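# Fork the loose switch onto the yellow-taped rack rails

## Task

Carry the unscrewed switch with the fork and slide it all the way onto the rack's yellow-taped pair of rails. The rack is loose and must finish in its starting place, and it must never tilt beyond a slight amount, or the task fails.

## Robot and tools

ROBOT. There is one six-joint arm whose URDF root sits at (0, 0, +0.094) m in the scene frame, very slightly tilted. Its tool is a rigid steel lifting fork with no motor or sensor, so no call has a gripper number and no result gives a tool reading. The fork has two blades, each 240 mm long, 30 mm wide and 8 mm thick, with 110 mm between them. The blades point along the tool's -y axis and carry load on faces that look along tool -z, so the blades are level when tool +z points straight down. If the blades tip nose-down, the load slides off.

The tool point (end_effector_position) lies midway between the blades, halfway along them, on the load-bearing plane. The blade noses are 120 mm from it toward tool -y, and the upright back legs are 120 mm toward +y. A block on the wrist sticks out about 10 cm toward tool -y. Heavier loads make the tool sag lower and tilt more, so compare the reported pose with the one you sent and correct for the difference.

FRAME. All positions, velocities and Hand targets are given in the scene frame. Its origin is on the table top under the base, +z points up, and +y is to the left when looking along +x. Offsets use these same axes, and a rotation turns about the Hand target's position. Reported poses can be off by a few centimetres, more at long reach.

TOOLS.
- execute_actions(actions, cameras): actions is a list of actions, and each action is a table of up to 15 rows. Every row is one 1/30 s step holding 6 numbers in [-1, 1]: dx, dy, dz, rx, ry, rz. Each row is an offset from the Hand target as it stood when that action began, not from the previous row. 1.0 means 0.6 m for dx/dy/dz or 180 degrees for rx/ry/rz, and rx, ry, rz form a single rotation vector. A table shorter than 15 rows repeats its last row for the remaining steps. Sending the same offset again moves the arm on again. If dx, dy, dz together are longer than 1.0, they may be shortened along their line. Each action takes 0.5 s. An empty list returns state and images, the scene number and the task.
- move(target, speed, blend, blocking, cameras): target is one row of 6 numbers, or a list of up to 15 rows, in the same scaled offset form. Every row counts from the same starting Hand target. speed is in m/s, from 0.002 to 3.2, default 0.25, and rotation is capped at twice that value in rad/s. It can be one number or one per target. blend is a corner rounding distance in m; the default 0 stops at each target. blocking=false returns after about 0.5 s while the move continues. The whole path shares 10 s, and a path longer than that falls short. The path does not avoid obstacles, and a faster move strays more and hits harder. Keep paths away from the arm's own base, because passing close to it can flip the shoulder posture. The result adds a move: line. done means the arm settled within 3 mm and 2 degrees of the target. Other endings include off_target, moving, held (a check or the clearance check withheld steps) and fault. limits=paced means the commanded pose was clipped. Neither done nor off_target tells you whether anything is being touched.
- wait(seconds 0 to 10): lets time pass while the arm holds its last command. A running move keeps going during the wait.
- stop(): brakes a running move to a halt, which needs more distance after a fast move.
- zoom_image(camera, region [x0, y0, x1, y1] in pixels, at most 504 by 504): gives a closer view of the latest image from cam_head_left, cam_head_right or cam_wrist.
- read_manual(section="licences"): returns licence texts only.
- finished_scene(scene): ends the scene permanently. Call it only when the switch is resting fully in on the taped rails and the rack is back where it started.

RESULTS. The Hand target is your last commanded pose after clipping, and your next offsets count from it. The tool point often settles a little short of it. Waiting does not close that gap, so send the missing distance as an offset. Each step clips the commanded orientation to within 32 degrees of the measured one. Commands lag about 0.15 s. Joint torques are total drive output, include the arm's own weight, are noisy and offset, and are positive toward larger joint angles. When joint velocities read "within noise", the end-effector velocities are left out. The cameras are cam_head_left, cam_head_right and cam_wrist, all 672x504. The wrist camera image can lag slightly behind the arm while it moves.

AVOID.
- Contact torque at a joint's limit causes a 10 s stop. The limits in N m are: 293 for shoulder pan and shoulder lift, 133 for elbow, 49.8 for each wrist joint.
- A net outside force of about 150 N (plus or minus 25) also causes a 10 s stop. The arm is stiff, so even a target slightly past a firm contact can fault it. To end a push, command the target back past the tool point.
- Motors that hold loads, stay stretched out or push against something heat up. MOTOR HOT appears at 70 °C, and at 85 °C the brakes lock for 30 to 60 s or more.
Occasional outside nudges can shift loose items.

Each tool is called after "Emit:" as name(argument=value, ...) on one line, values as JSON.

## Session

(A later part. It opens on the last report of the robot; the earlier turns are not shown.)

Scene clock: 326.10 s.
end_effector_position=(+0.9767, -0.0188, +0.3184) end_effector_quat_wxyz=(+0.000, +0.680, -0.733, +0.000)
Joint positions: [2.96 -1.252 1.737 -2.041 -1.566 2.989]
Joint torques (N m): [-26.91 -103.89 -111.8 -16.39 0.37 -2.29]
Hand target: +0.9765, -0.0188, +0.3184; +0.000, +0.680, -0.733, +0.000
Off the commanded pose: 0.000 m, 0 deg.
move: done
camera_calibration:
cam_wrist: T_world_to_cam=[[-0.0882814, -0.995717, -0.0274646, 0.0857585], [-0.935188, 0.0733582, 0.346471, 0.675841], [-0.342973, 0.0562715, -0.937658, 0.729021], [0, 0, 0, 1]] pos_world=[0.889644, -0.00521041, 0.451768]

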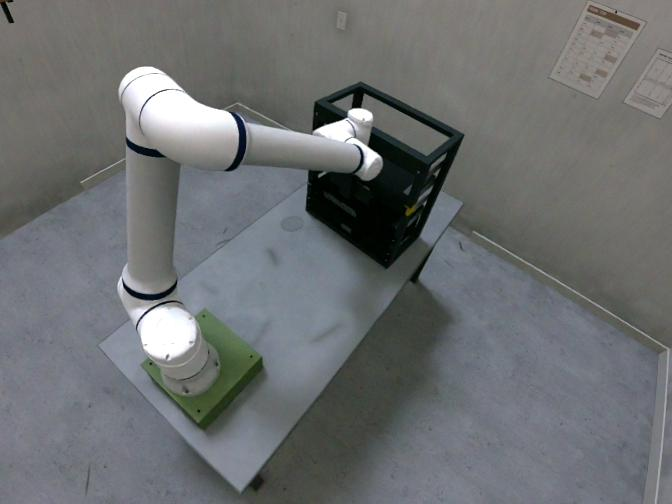

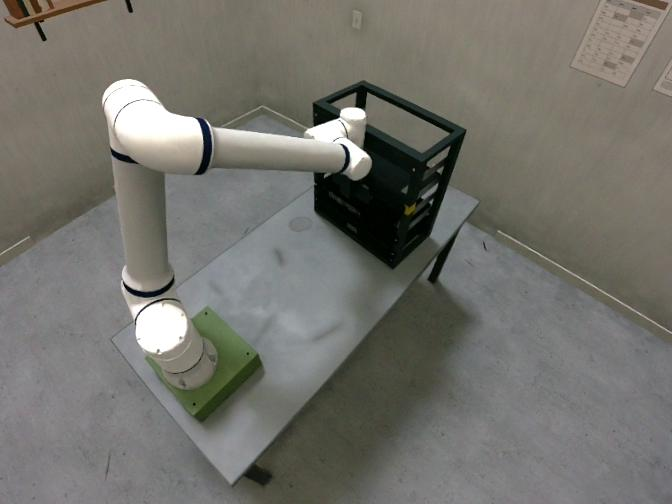

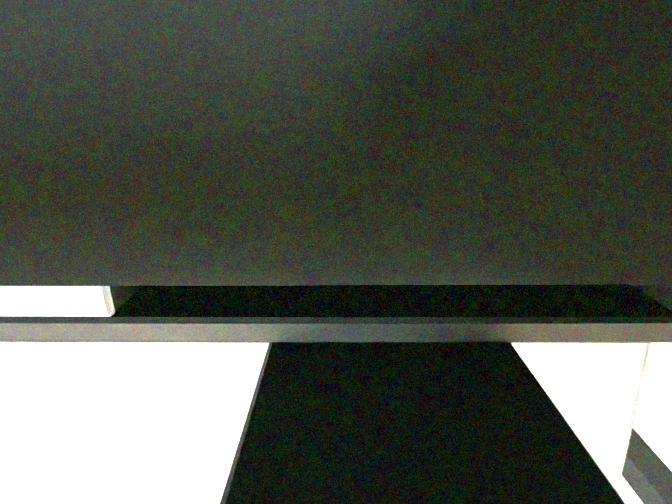

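Emit:
move(target=[[-0.43, 0.0323, 0, 0, 0, 0],[-0.43, 0.0323, 0.085, 0, 0, 0]], speed=0.12, cameras=["cam_head_left", "cam_head_right"])

Emit:
zoom_image(camera="cam_head_right", region=[290, 130, 440, 250])

Emit:
zoom_image(camera="cam_head_left", region=[290, 130, 440, 250])

Scene clock: 337.73 s.
end_effector_position=(+0.7185, +0.0006, +0.3692) end_effector_quat_wxyz=(+0.000, +0.680, -0.733, +0.000)
Joint positions: [2.889 -1.715 2.142 -1.983 -1.567 2.918]
Joint torques (N m): [-21.46 -57.8 -94.55 -5.09 0.04 -2.06]
Hand target: +0.7185, +0.0006, +0.3694; +0.000, +0.680, -0.733, +0.000
Off the commanded pose: 0.000 m, 0 deg.
move: done
Images, in order (width x height): cam_head_left 672x504, cam_head_right 672x504.

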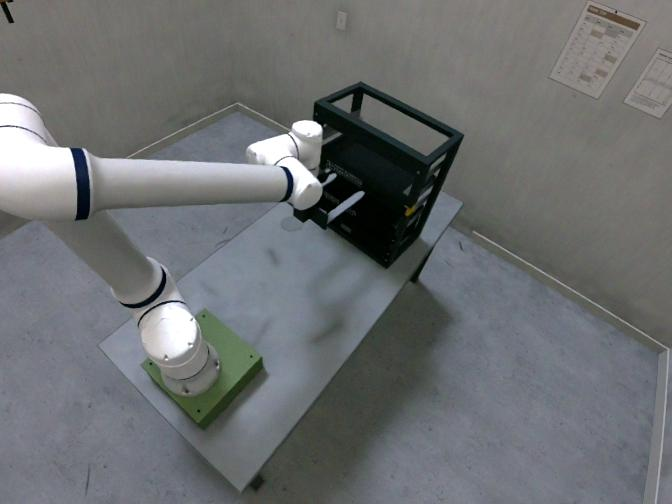

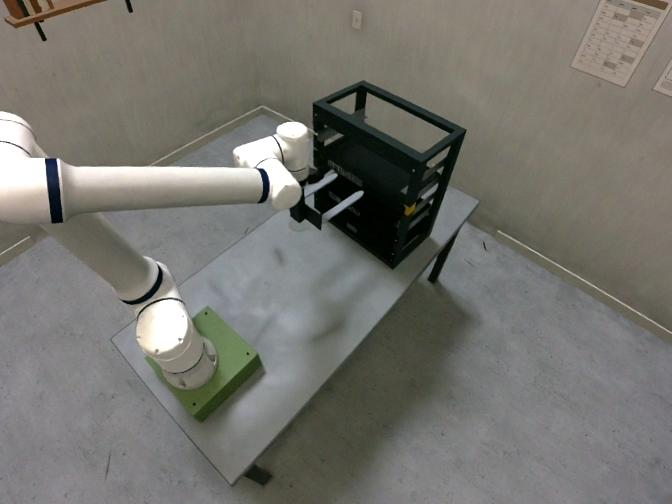

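Scaled by 3.360.

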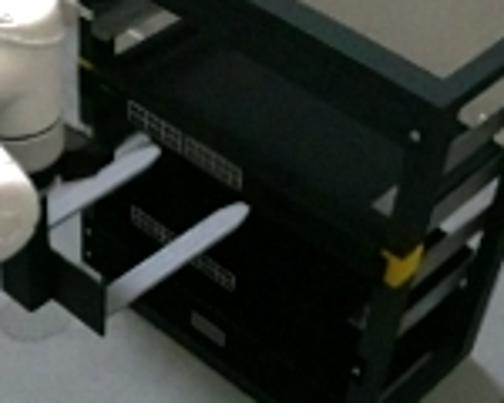

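Scaled by 3.360.

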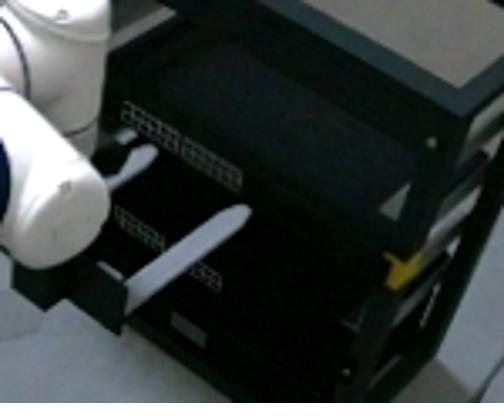

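Emit:
move(target=[0.03, -0.0022, 0, 0, 0, 0], speed=0.04, cameras=["cam_head_left", "cam_head_right"])

Emit:
zoom_image(camera="cam_head_right", region=[320, 150, 420, 220])

Emit:
zoom_image(camera="cam_head_left", region=[320, 150, 420, 220])

Scene clock: 343.50 s.
end_effector_position=(+0.7363, -0.0007, +0.3694) end_effector_quat_wxyz=(+0.000, +0.680, -0.733, +0.000)
Joint positions: [2.896 -1.683 2.114 -1.988 -1.567 2.925]
Joint torques (N m): [9.72 -30.81 -94.61 -10.37 1.86 3.39]
Hand target: +0.7365, -0.0007, +0.3694; +0.000, +0.680, -0.733, +0.000
Off the commanded pose: 0.000 m, 0 deg.
move: done
Images, in order (width x height): cam_head_left 672x504, cam_head_right 672x504.

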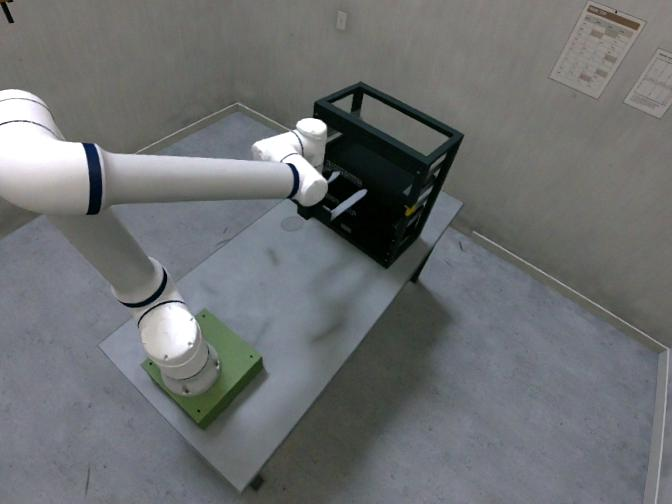

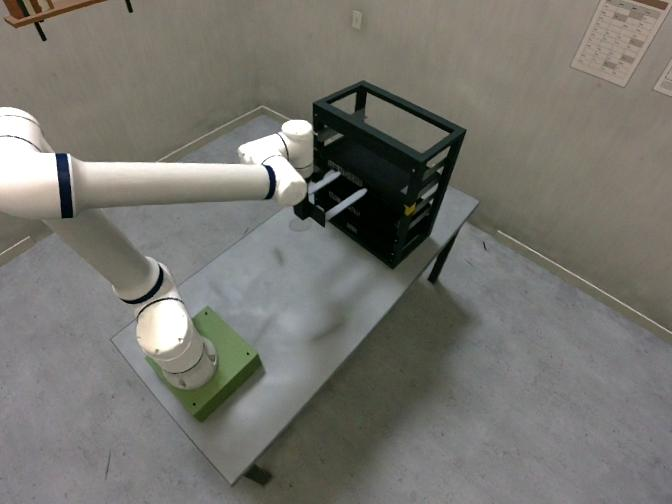

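Scaled by 5.040.

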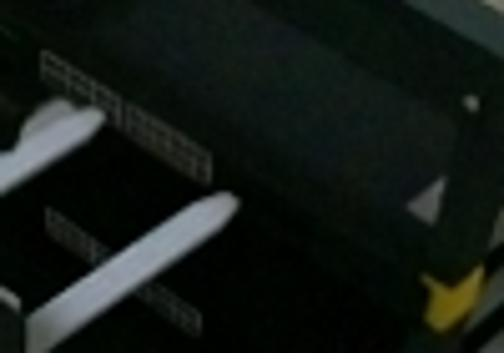

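Scaled by 5.040.

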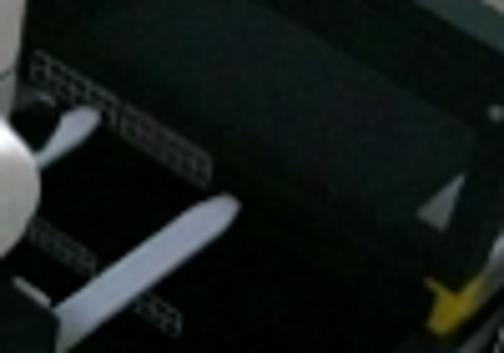

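Emit:
move(target=[0.0099, -0.00075, 0, 0, 0, 0], speed=0.02, cameras=["cam_head_right"])

Emit:
zoom_image(camera="cam_head_right", region=[320, 150, 420, 220])

Emit:
move(target=[0.005, -0.0004, 0, 0, 0, 0], speed=0.015, cameras=["cam_head_right"])

Emit:
zoom_image(camera="cam_head_right", region=[320, 150, 420, 220])

Scene clock: 349.50 s.
end_effector_position=(+0.7422, -0.0011, +0.3693) end_effector_quat_wxyz=(+0.000, +0.680, -0.733, +0.000)
Joint positions: [2.898 -1.672 2.105 -1.989 -1.567 2.927]
Joint torques (N m): [7.01 -31.28 -106.9 -12.64 1.81 5.01]
Hand target: +0.7425, -0.0012, +0.3694; +0.000, +0.680, -0.733, +0.000
Off the commanded pose: 0.000 m, 0 deg.
move: done
Images, in order (width x height): cam_head_right 672x504.

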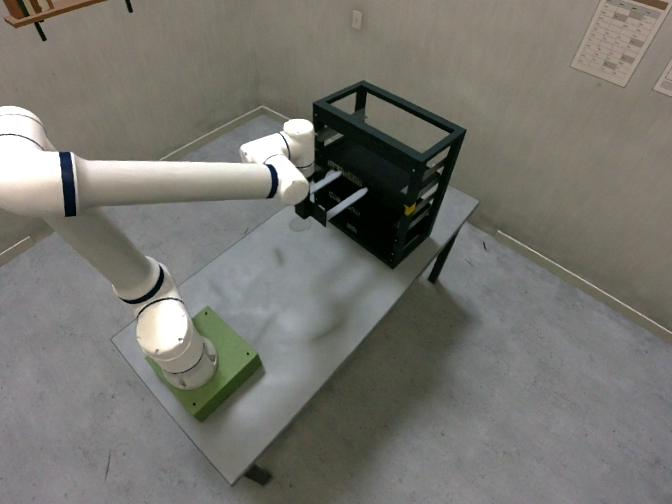

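Scaled by 5.040.

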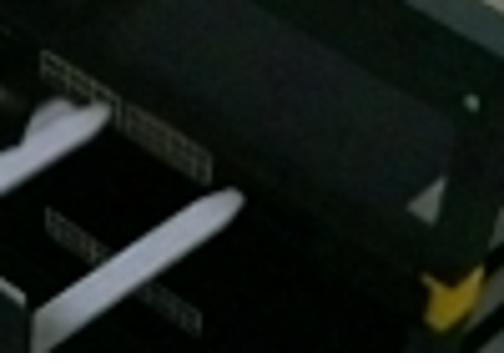

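Scene clock: 350.20 s.
end_effector_position=(+0.7453, -0.0014, +0.3694) end_effector_quat_wxyz=(+0.000, +0.680, -0.733, +0.000)
Joint positions: [2.899 -1.666 2.1 -1.99 -1.567 2.928]
Joint torques (N m): [9.33 -34.73 -109.65 -16.29 1.52 3.14]
Hand target: +0.7455, -0.0014, +0.3694; +0.000, +0.680, -0.733, +0.000
Off the commanded pose: 0.000 m, 0 deg.
move: done
Images, in order (width x height): cam_head_right 672x504.

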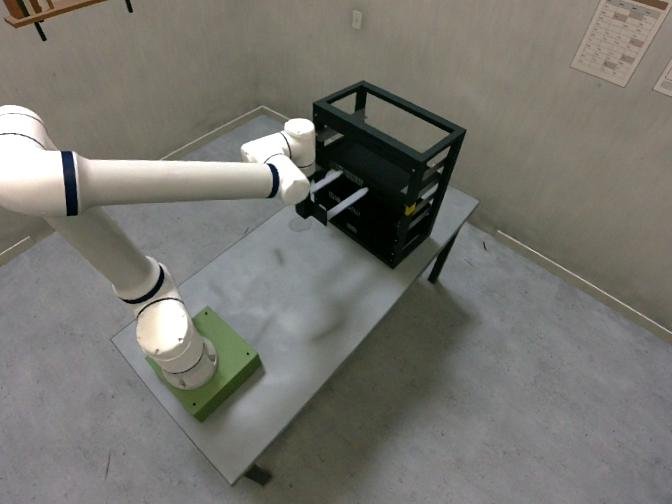

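Scaled by 5.040.

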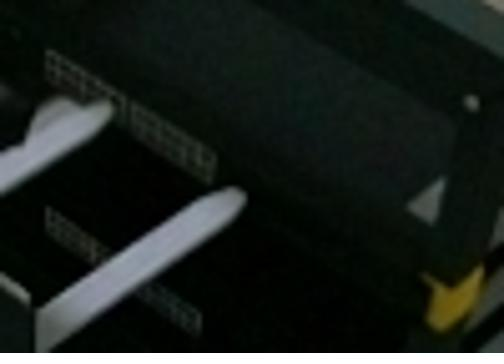

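Emit:
move(target=[0.0033, -0.00025, 0, 0, 0, 0], speed=0.01, cameras=["cam_head_right"])

Emit:
zoom_image(camera="cam_head_right", region=[320, 150, 420, 220])

Emit:
move(target=[0.0025, -0.0002, 0, 0, 0, 0], speed=0.01, cameras=["cam_head_right"])

Emit:
zoom_image(camera="cam_head_right", region=[320, 150, 420, 220])

Scene clock: 360.60 s.
end_effector_position=(+0.7474, -0.0016, +0.3694) end_effector_quat_wxyz=(+0.000, +0.680, -0.733, +0.000)
Joint positions: [2.9 -1.663 2.097 -1.991 -1.567 2.929]
Joint torques (N m): [8.29 -35.1 -109.25 -16.46 1.36 3.15]
Hand target: +0.7475, -0.0016, +0.3694; +0.000, +0.680, -0.733, +0.000
Off the commanded pose: 0.000 m, 0 deg.
move: done
Images, in order (width x height): cam_head_right 672x504.

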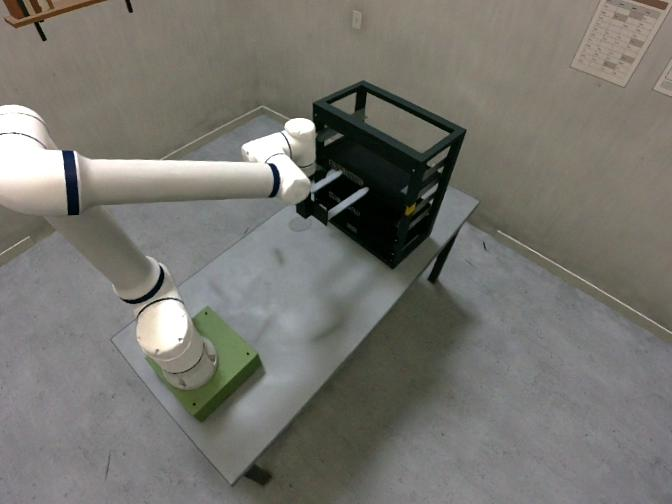

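Scaled by 5.040.

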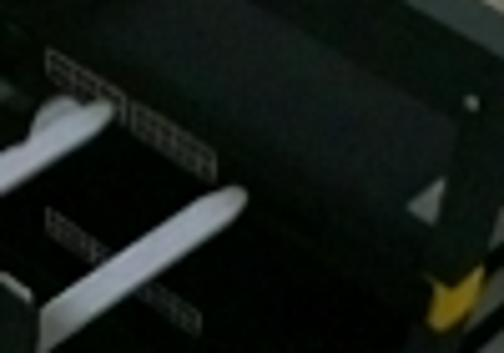

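Scene clock: 361.30 s.
end_effector_position=(+0.7489, -0.0017, +0.3694) end_effector_quat_wxyz=(+0.000, +0.680, -0.733, +0.000)
Joint positions: [2.9 -1.66 2.095 -1.991 -1.567 2.929]
Joint torques (N m): [9.45 -36.58 -109.42 -16.42 2.05 3.37]
Hand target: +0.7490, -0.0017, +0.3694; +0.000, +0.680, -0.733, +0.000
Off the commanded pose: 0.000 m, 0 deg.
move: done
Images, in order (width x height): cam_head_right 672x504.

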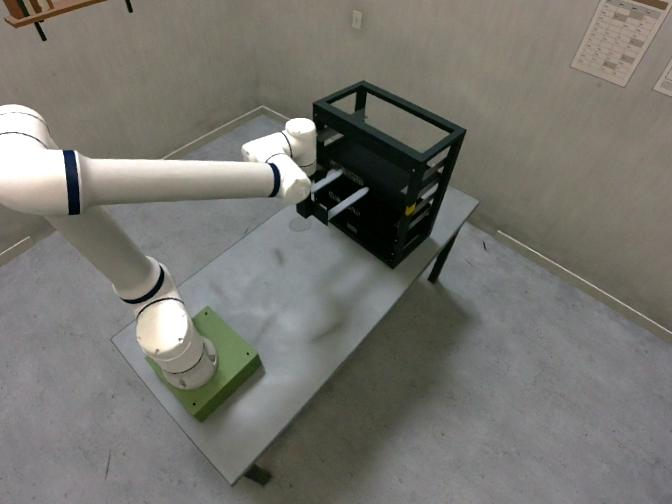

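Scaled by 5.040.

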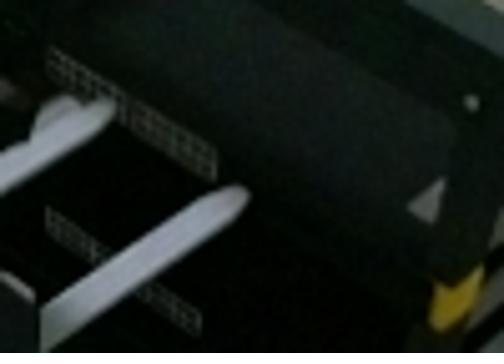

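Emit:
move(target=[0.0025, -0.0002, 0, 0, 0, 0], speed=0.01, cameras=["cam_head_right"])

Emit:
zoom_image(camera="cam_head_right", region=[320, 150, 420, 220])

Emit:
move(target=[0.0025, -0.0002, 0, 0, 0, 0], speed=0.01, cameras=["cam_head_right"])

Emit:
zoom_image(camera="cam_head_right", region=[320, 150, 420, 220])

Scene clock: 367.63 s.
end_effector_position=(+0.7504, -0.0018, +0.3694) end_effector_quat_wxyz=(+0.000, +0.680, -0.733, +0.000)
Joint positions: [2.901 -1.657 2.092 -1.991 -1.567 2.93]
Joint torques (N m): [8.94 -34.2 -109.33 -16.39 2.26 3.28]
Hand target: +0.7505, -0.0018, +0.3694; +0.000, +0.680, -0.733, +0.000
Off the commanded pose: 0.000 m, 0 deg.
move: done
Images, in order (width x height): cam_head_right 672x504.

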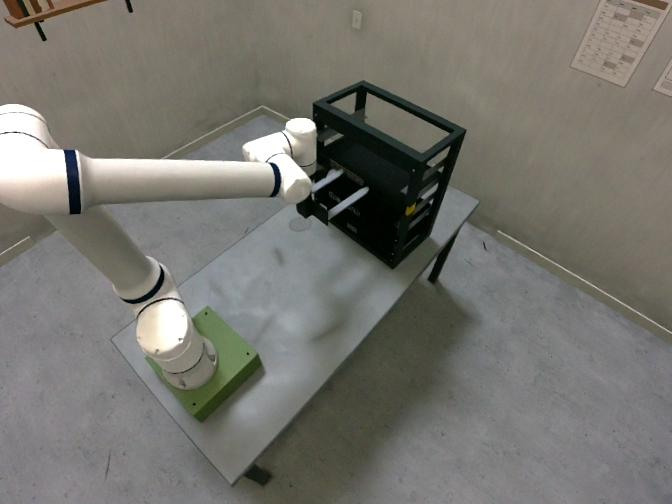

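Scaled by 5.040.

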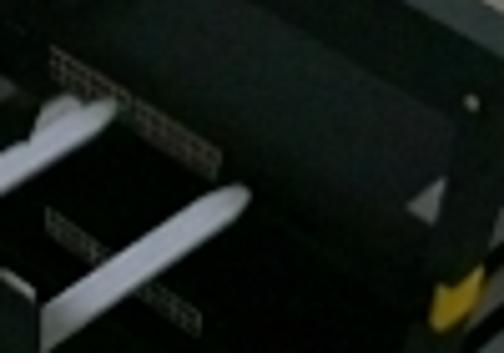

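Scene clock: 368.33 s.
end_effector_position=(+0.7519, -0.0019, +0.3694) end_effector_quat_wxyz=(+0.000, +0.680, -0.733, +0.000)
Joint positions: [2.902 -1.655 2.09 -1.992 -1.567 2.93]
Joint torques (N m): [8.72 -35.88 -109.11 -16.54 2.05 3.16]
Hand target: +0.7520, -0.0019, +0.3694; +0.000, +0.680, -0.733, +0.000
Off the commanded pose: 0.000 m, 0 deg.
move: done
Images, in order (width x height): cam_head_right 672x504.

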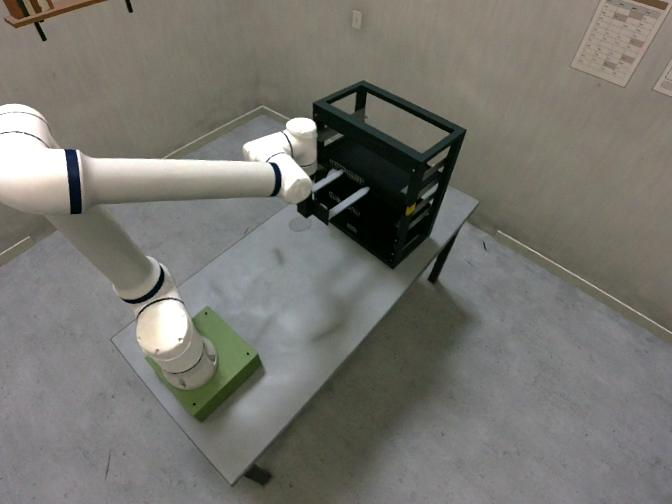

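Scaled by 5.040.

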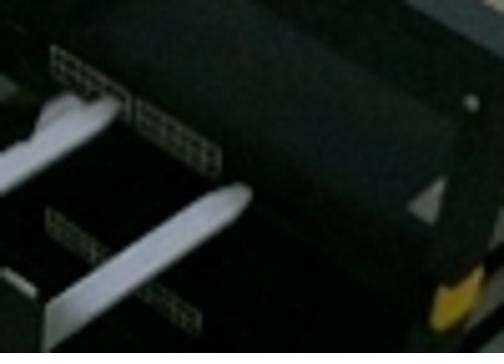

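Emit:
move(target=[0.002, -0.00015, 0, 0, 0, 0], speed=0.01)

Emit:
move(target=[0.002, -0.00015, 0, 0, 0, 0], speed=0.01, cameras=["cam_head_right"])

Emit:
zoom_image(camera="cam_head_right", region=[320, 150, 420, 220])

Scene clock: 377.67 s.
end_effector_position=(+0.7531, -0.0020, +0.3694) end_effector_quat_wxyz=(+0.000, +0.680, -0.733, +0.000)
Joint positions: [2.902 -1.652 2.088 -1.992 -1.567 2.931]
Joint torques (N m): [8.22 -23.99 -119.26 -20.31 2.58 6.19]
Hand target: +0.7532, -0.0020, +0.3694; +0.000, +0.680, -0.733, +0.000
Off the commanded pose: 0.000 m, 0 deg.
move: done

Scene clock: 388.37 s.
end_effector_position=(+0.7526, -0.0016, +0.3678) end_effector_quat_wxyz=(+0.001, +0.680, -0.733, -0.002)
Joint positions: [2.902 -1.651 2.087 -1.988 -1.568 2.931]
Joint torques (N m): [-6.04 -50.38 -82.47 -8.55 -0.01 0.52]
Hand target: +0.7526, -0.0016, +0.3678; +0.001, +0.680, -0.733, -0.002 (not the last commanded pose)
Off the commanded pose: 0.002 m, 0 deg.
FORCE FAULT: contact force on the arm reached its limit, and the arm stopped for 10 seconds. The contact can be on any part of the arm, not only on its tool. That time counts as 20 of the actions that you can send in this scene. The arm's remaining commands of this call were not run. The arm's target is now where it stood when the stop ended, not its last command. The arm accepts commands again.
move: fault
Images, in order (width x height): cam_head_right 672x504.

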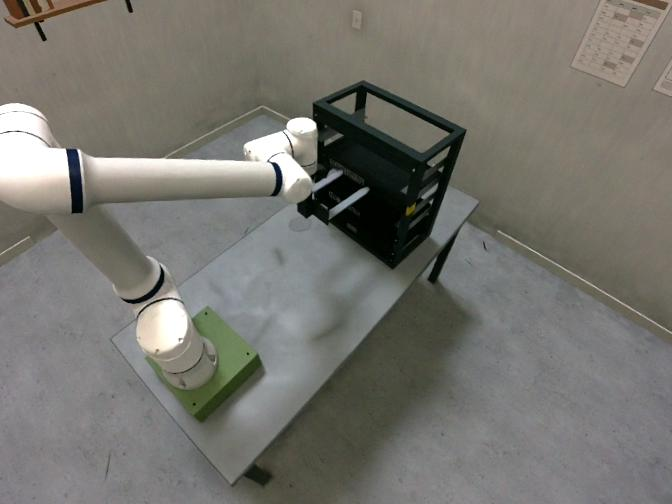

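Scaled by 5.040.

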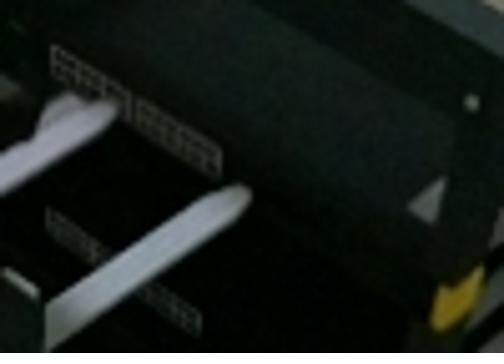

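Emit:
move(target=[-0.12, 0.009, 0.003, 0, 0, 0], speed=0.1, cameras=["all"])

Emit:
zoom_image(camera="cam_head_right", region=[300, 130, 440, 250])

Emit:
zoom_image(camera="cam_head_left", region=[300, 130, 440, 250])

Scene clock: 392.63 s.
end_effector_position=(+0.6808, +0.0037, +0.3695) end_effector_quat_wxyz=(+0.001, +0.680, -0.733, -0.002)
Joint positions: [2.873 -1.786 2.193 -1.959 -1.568 2.901]
Joint torques (N m): [-21.65 -50.32 -72.53 -5.12 -0.74 -2.09]
Hand target: +0.6806, +0.0038, +0.3696; +0.001, +0.680, -0.733, -0.002
Off the commanded pose: 0.000 m, 0 deg.
move: done
camera_calibration:
cam_wrist: T_world_to_cam=[[-0.0877985, -0.995744, -0.0280236, 0.0834021], [-0.933645, 0.0724504, 0.350797, 0.377125], [-0.347274, 0.0569636, -0.936032, 0.676492], [0, 0, 0, 1]] pos_world=[0.594351, 0.017189, 0.503261]

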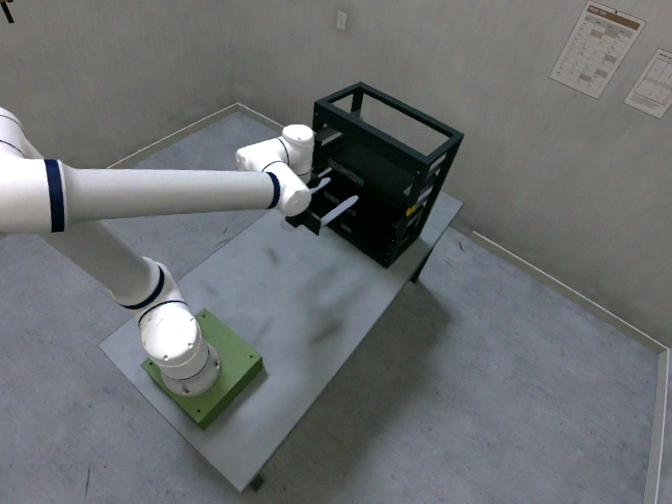

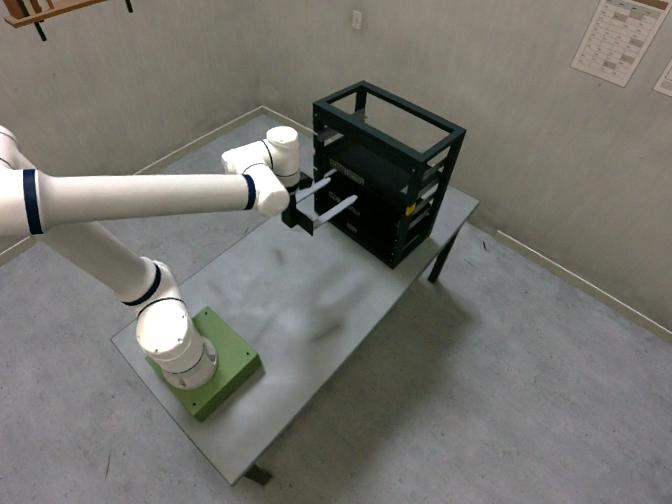

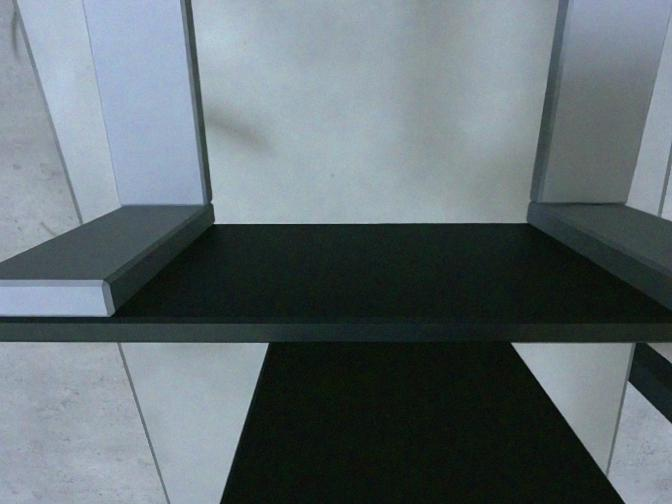

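Scaled by 3.600.

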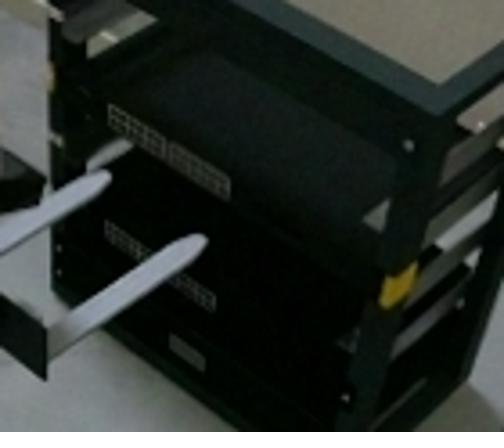

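Scaled by 3.600.

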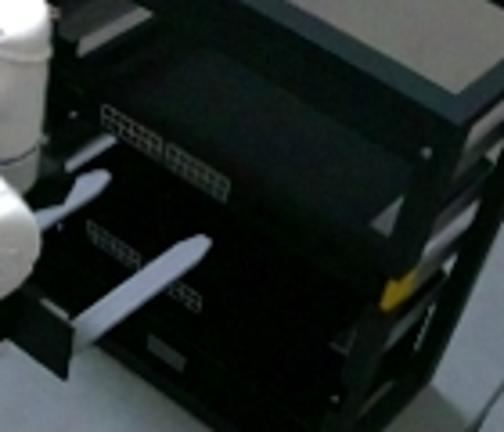

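Emit:
finished_scene(scene=1)

The scene is finished: the task was done.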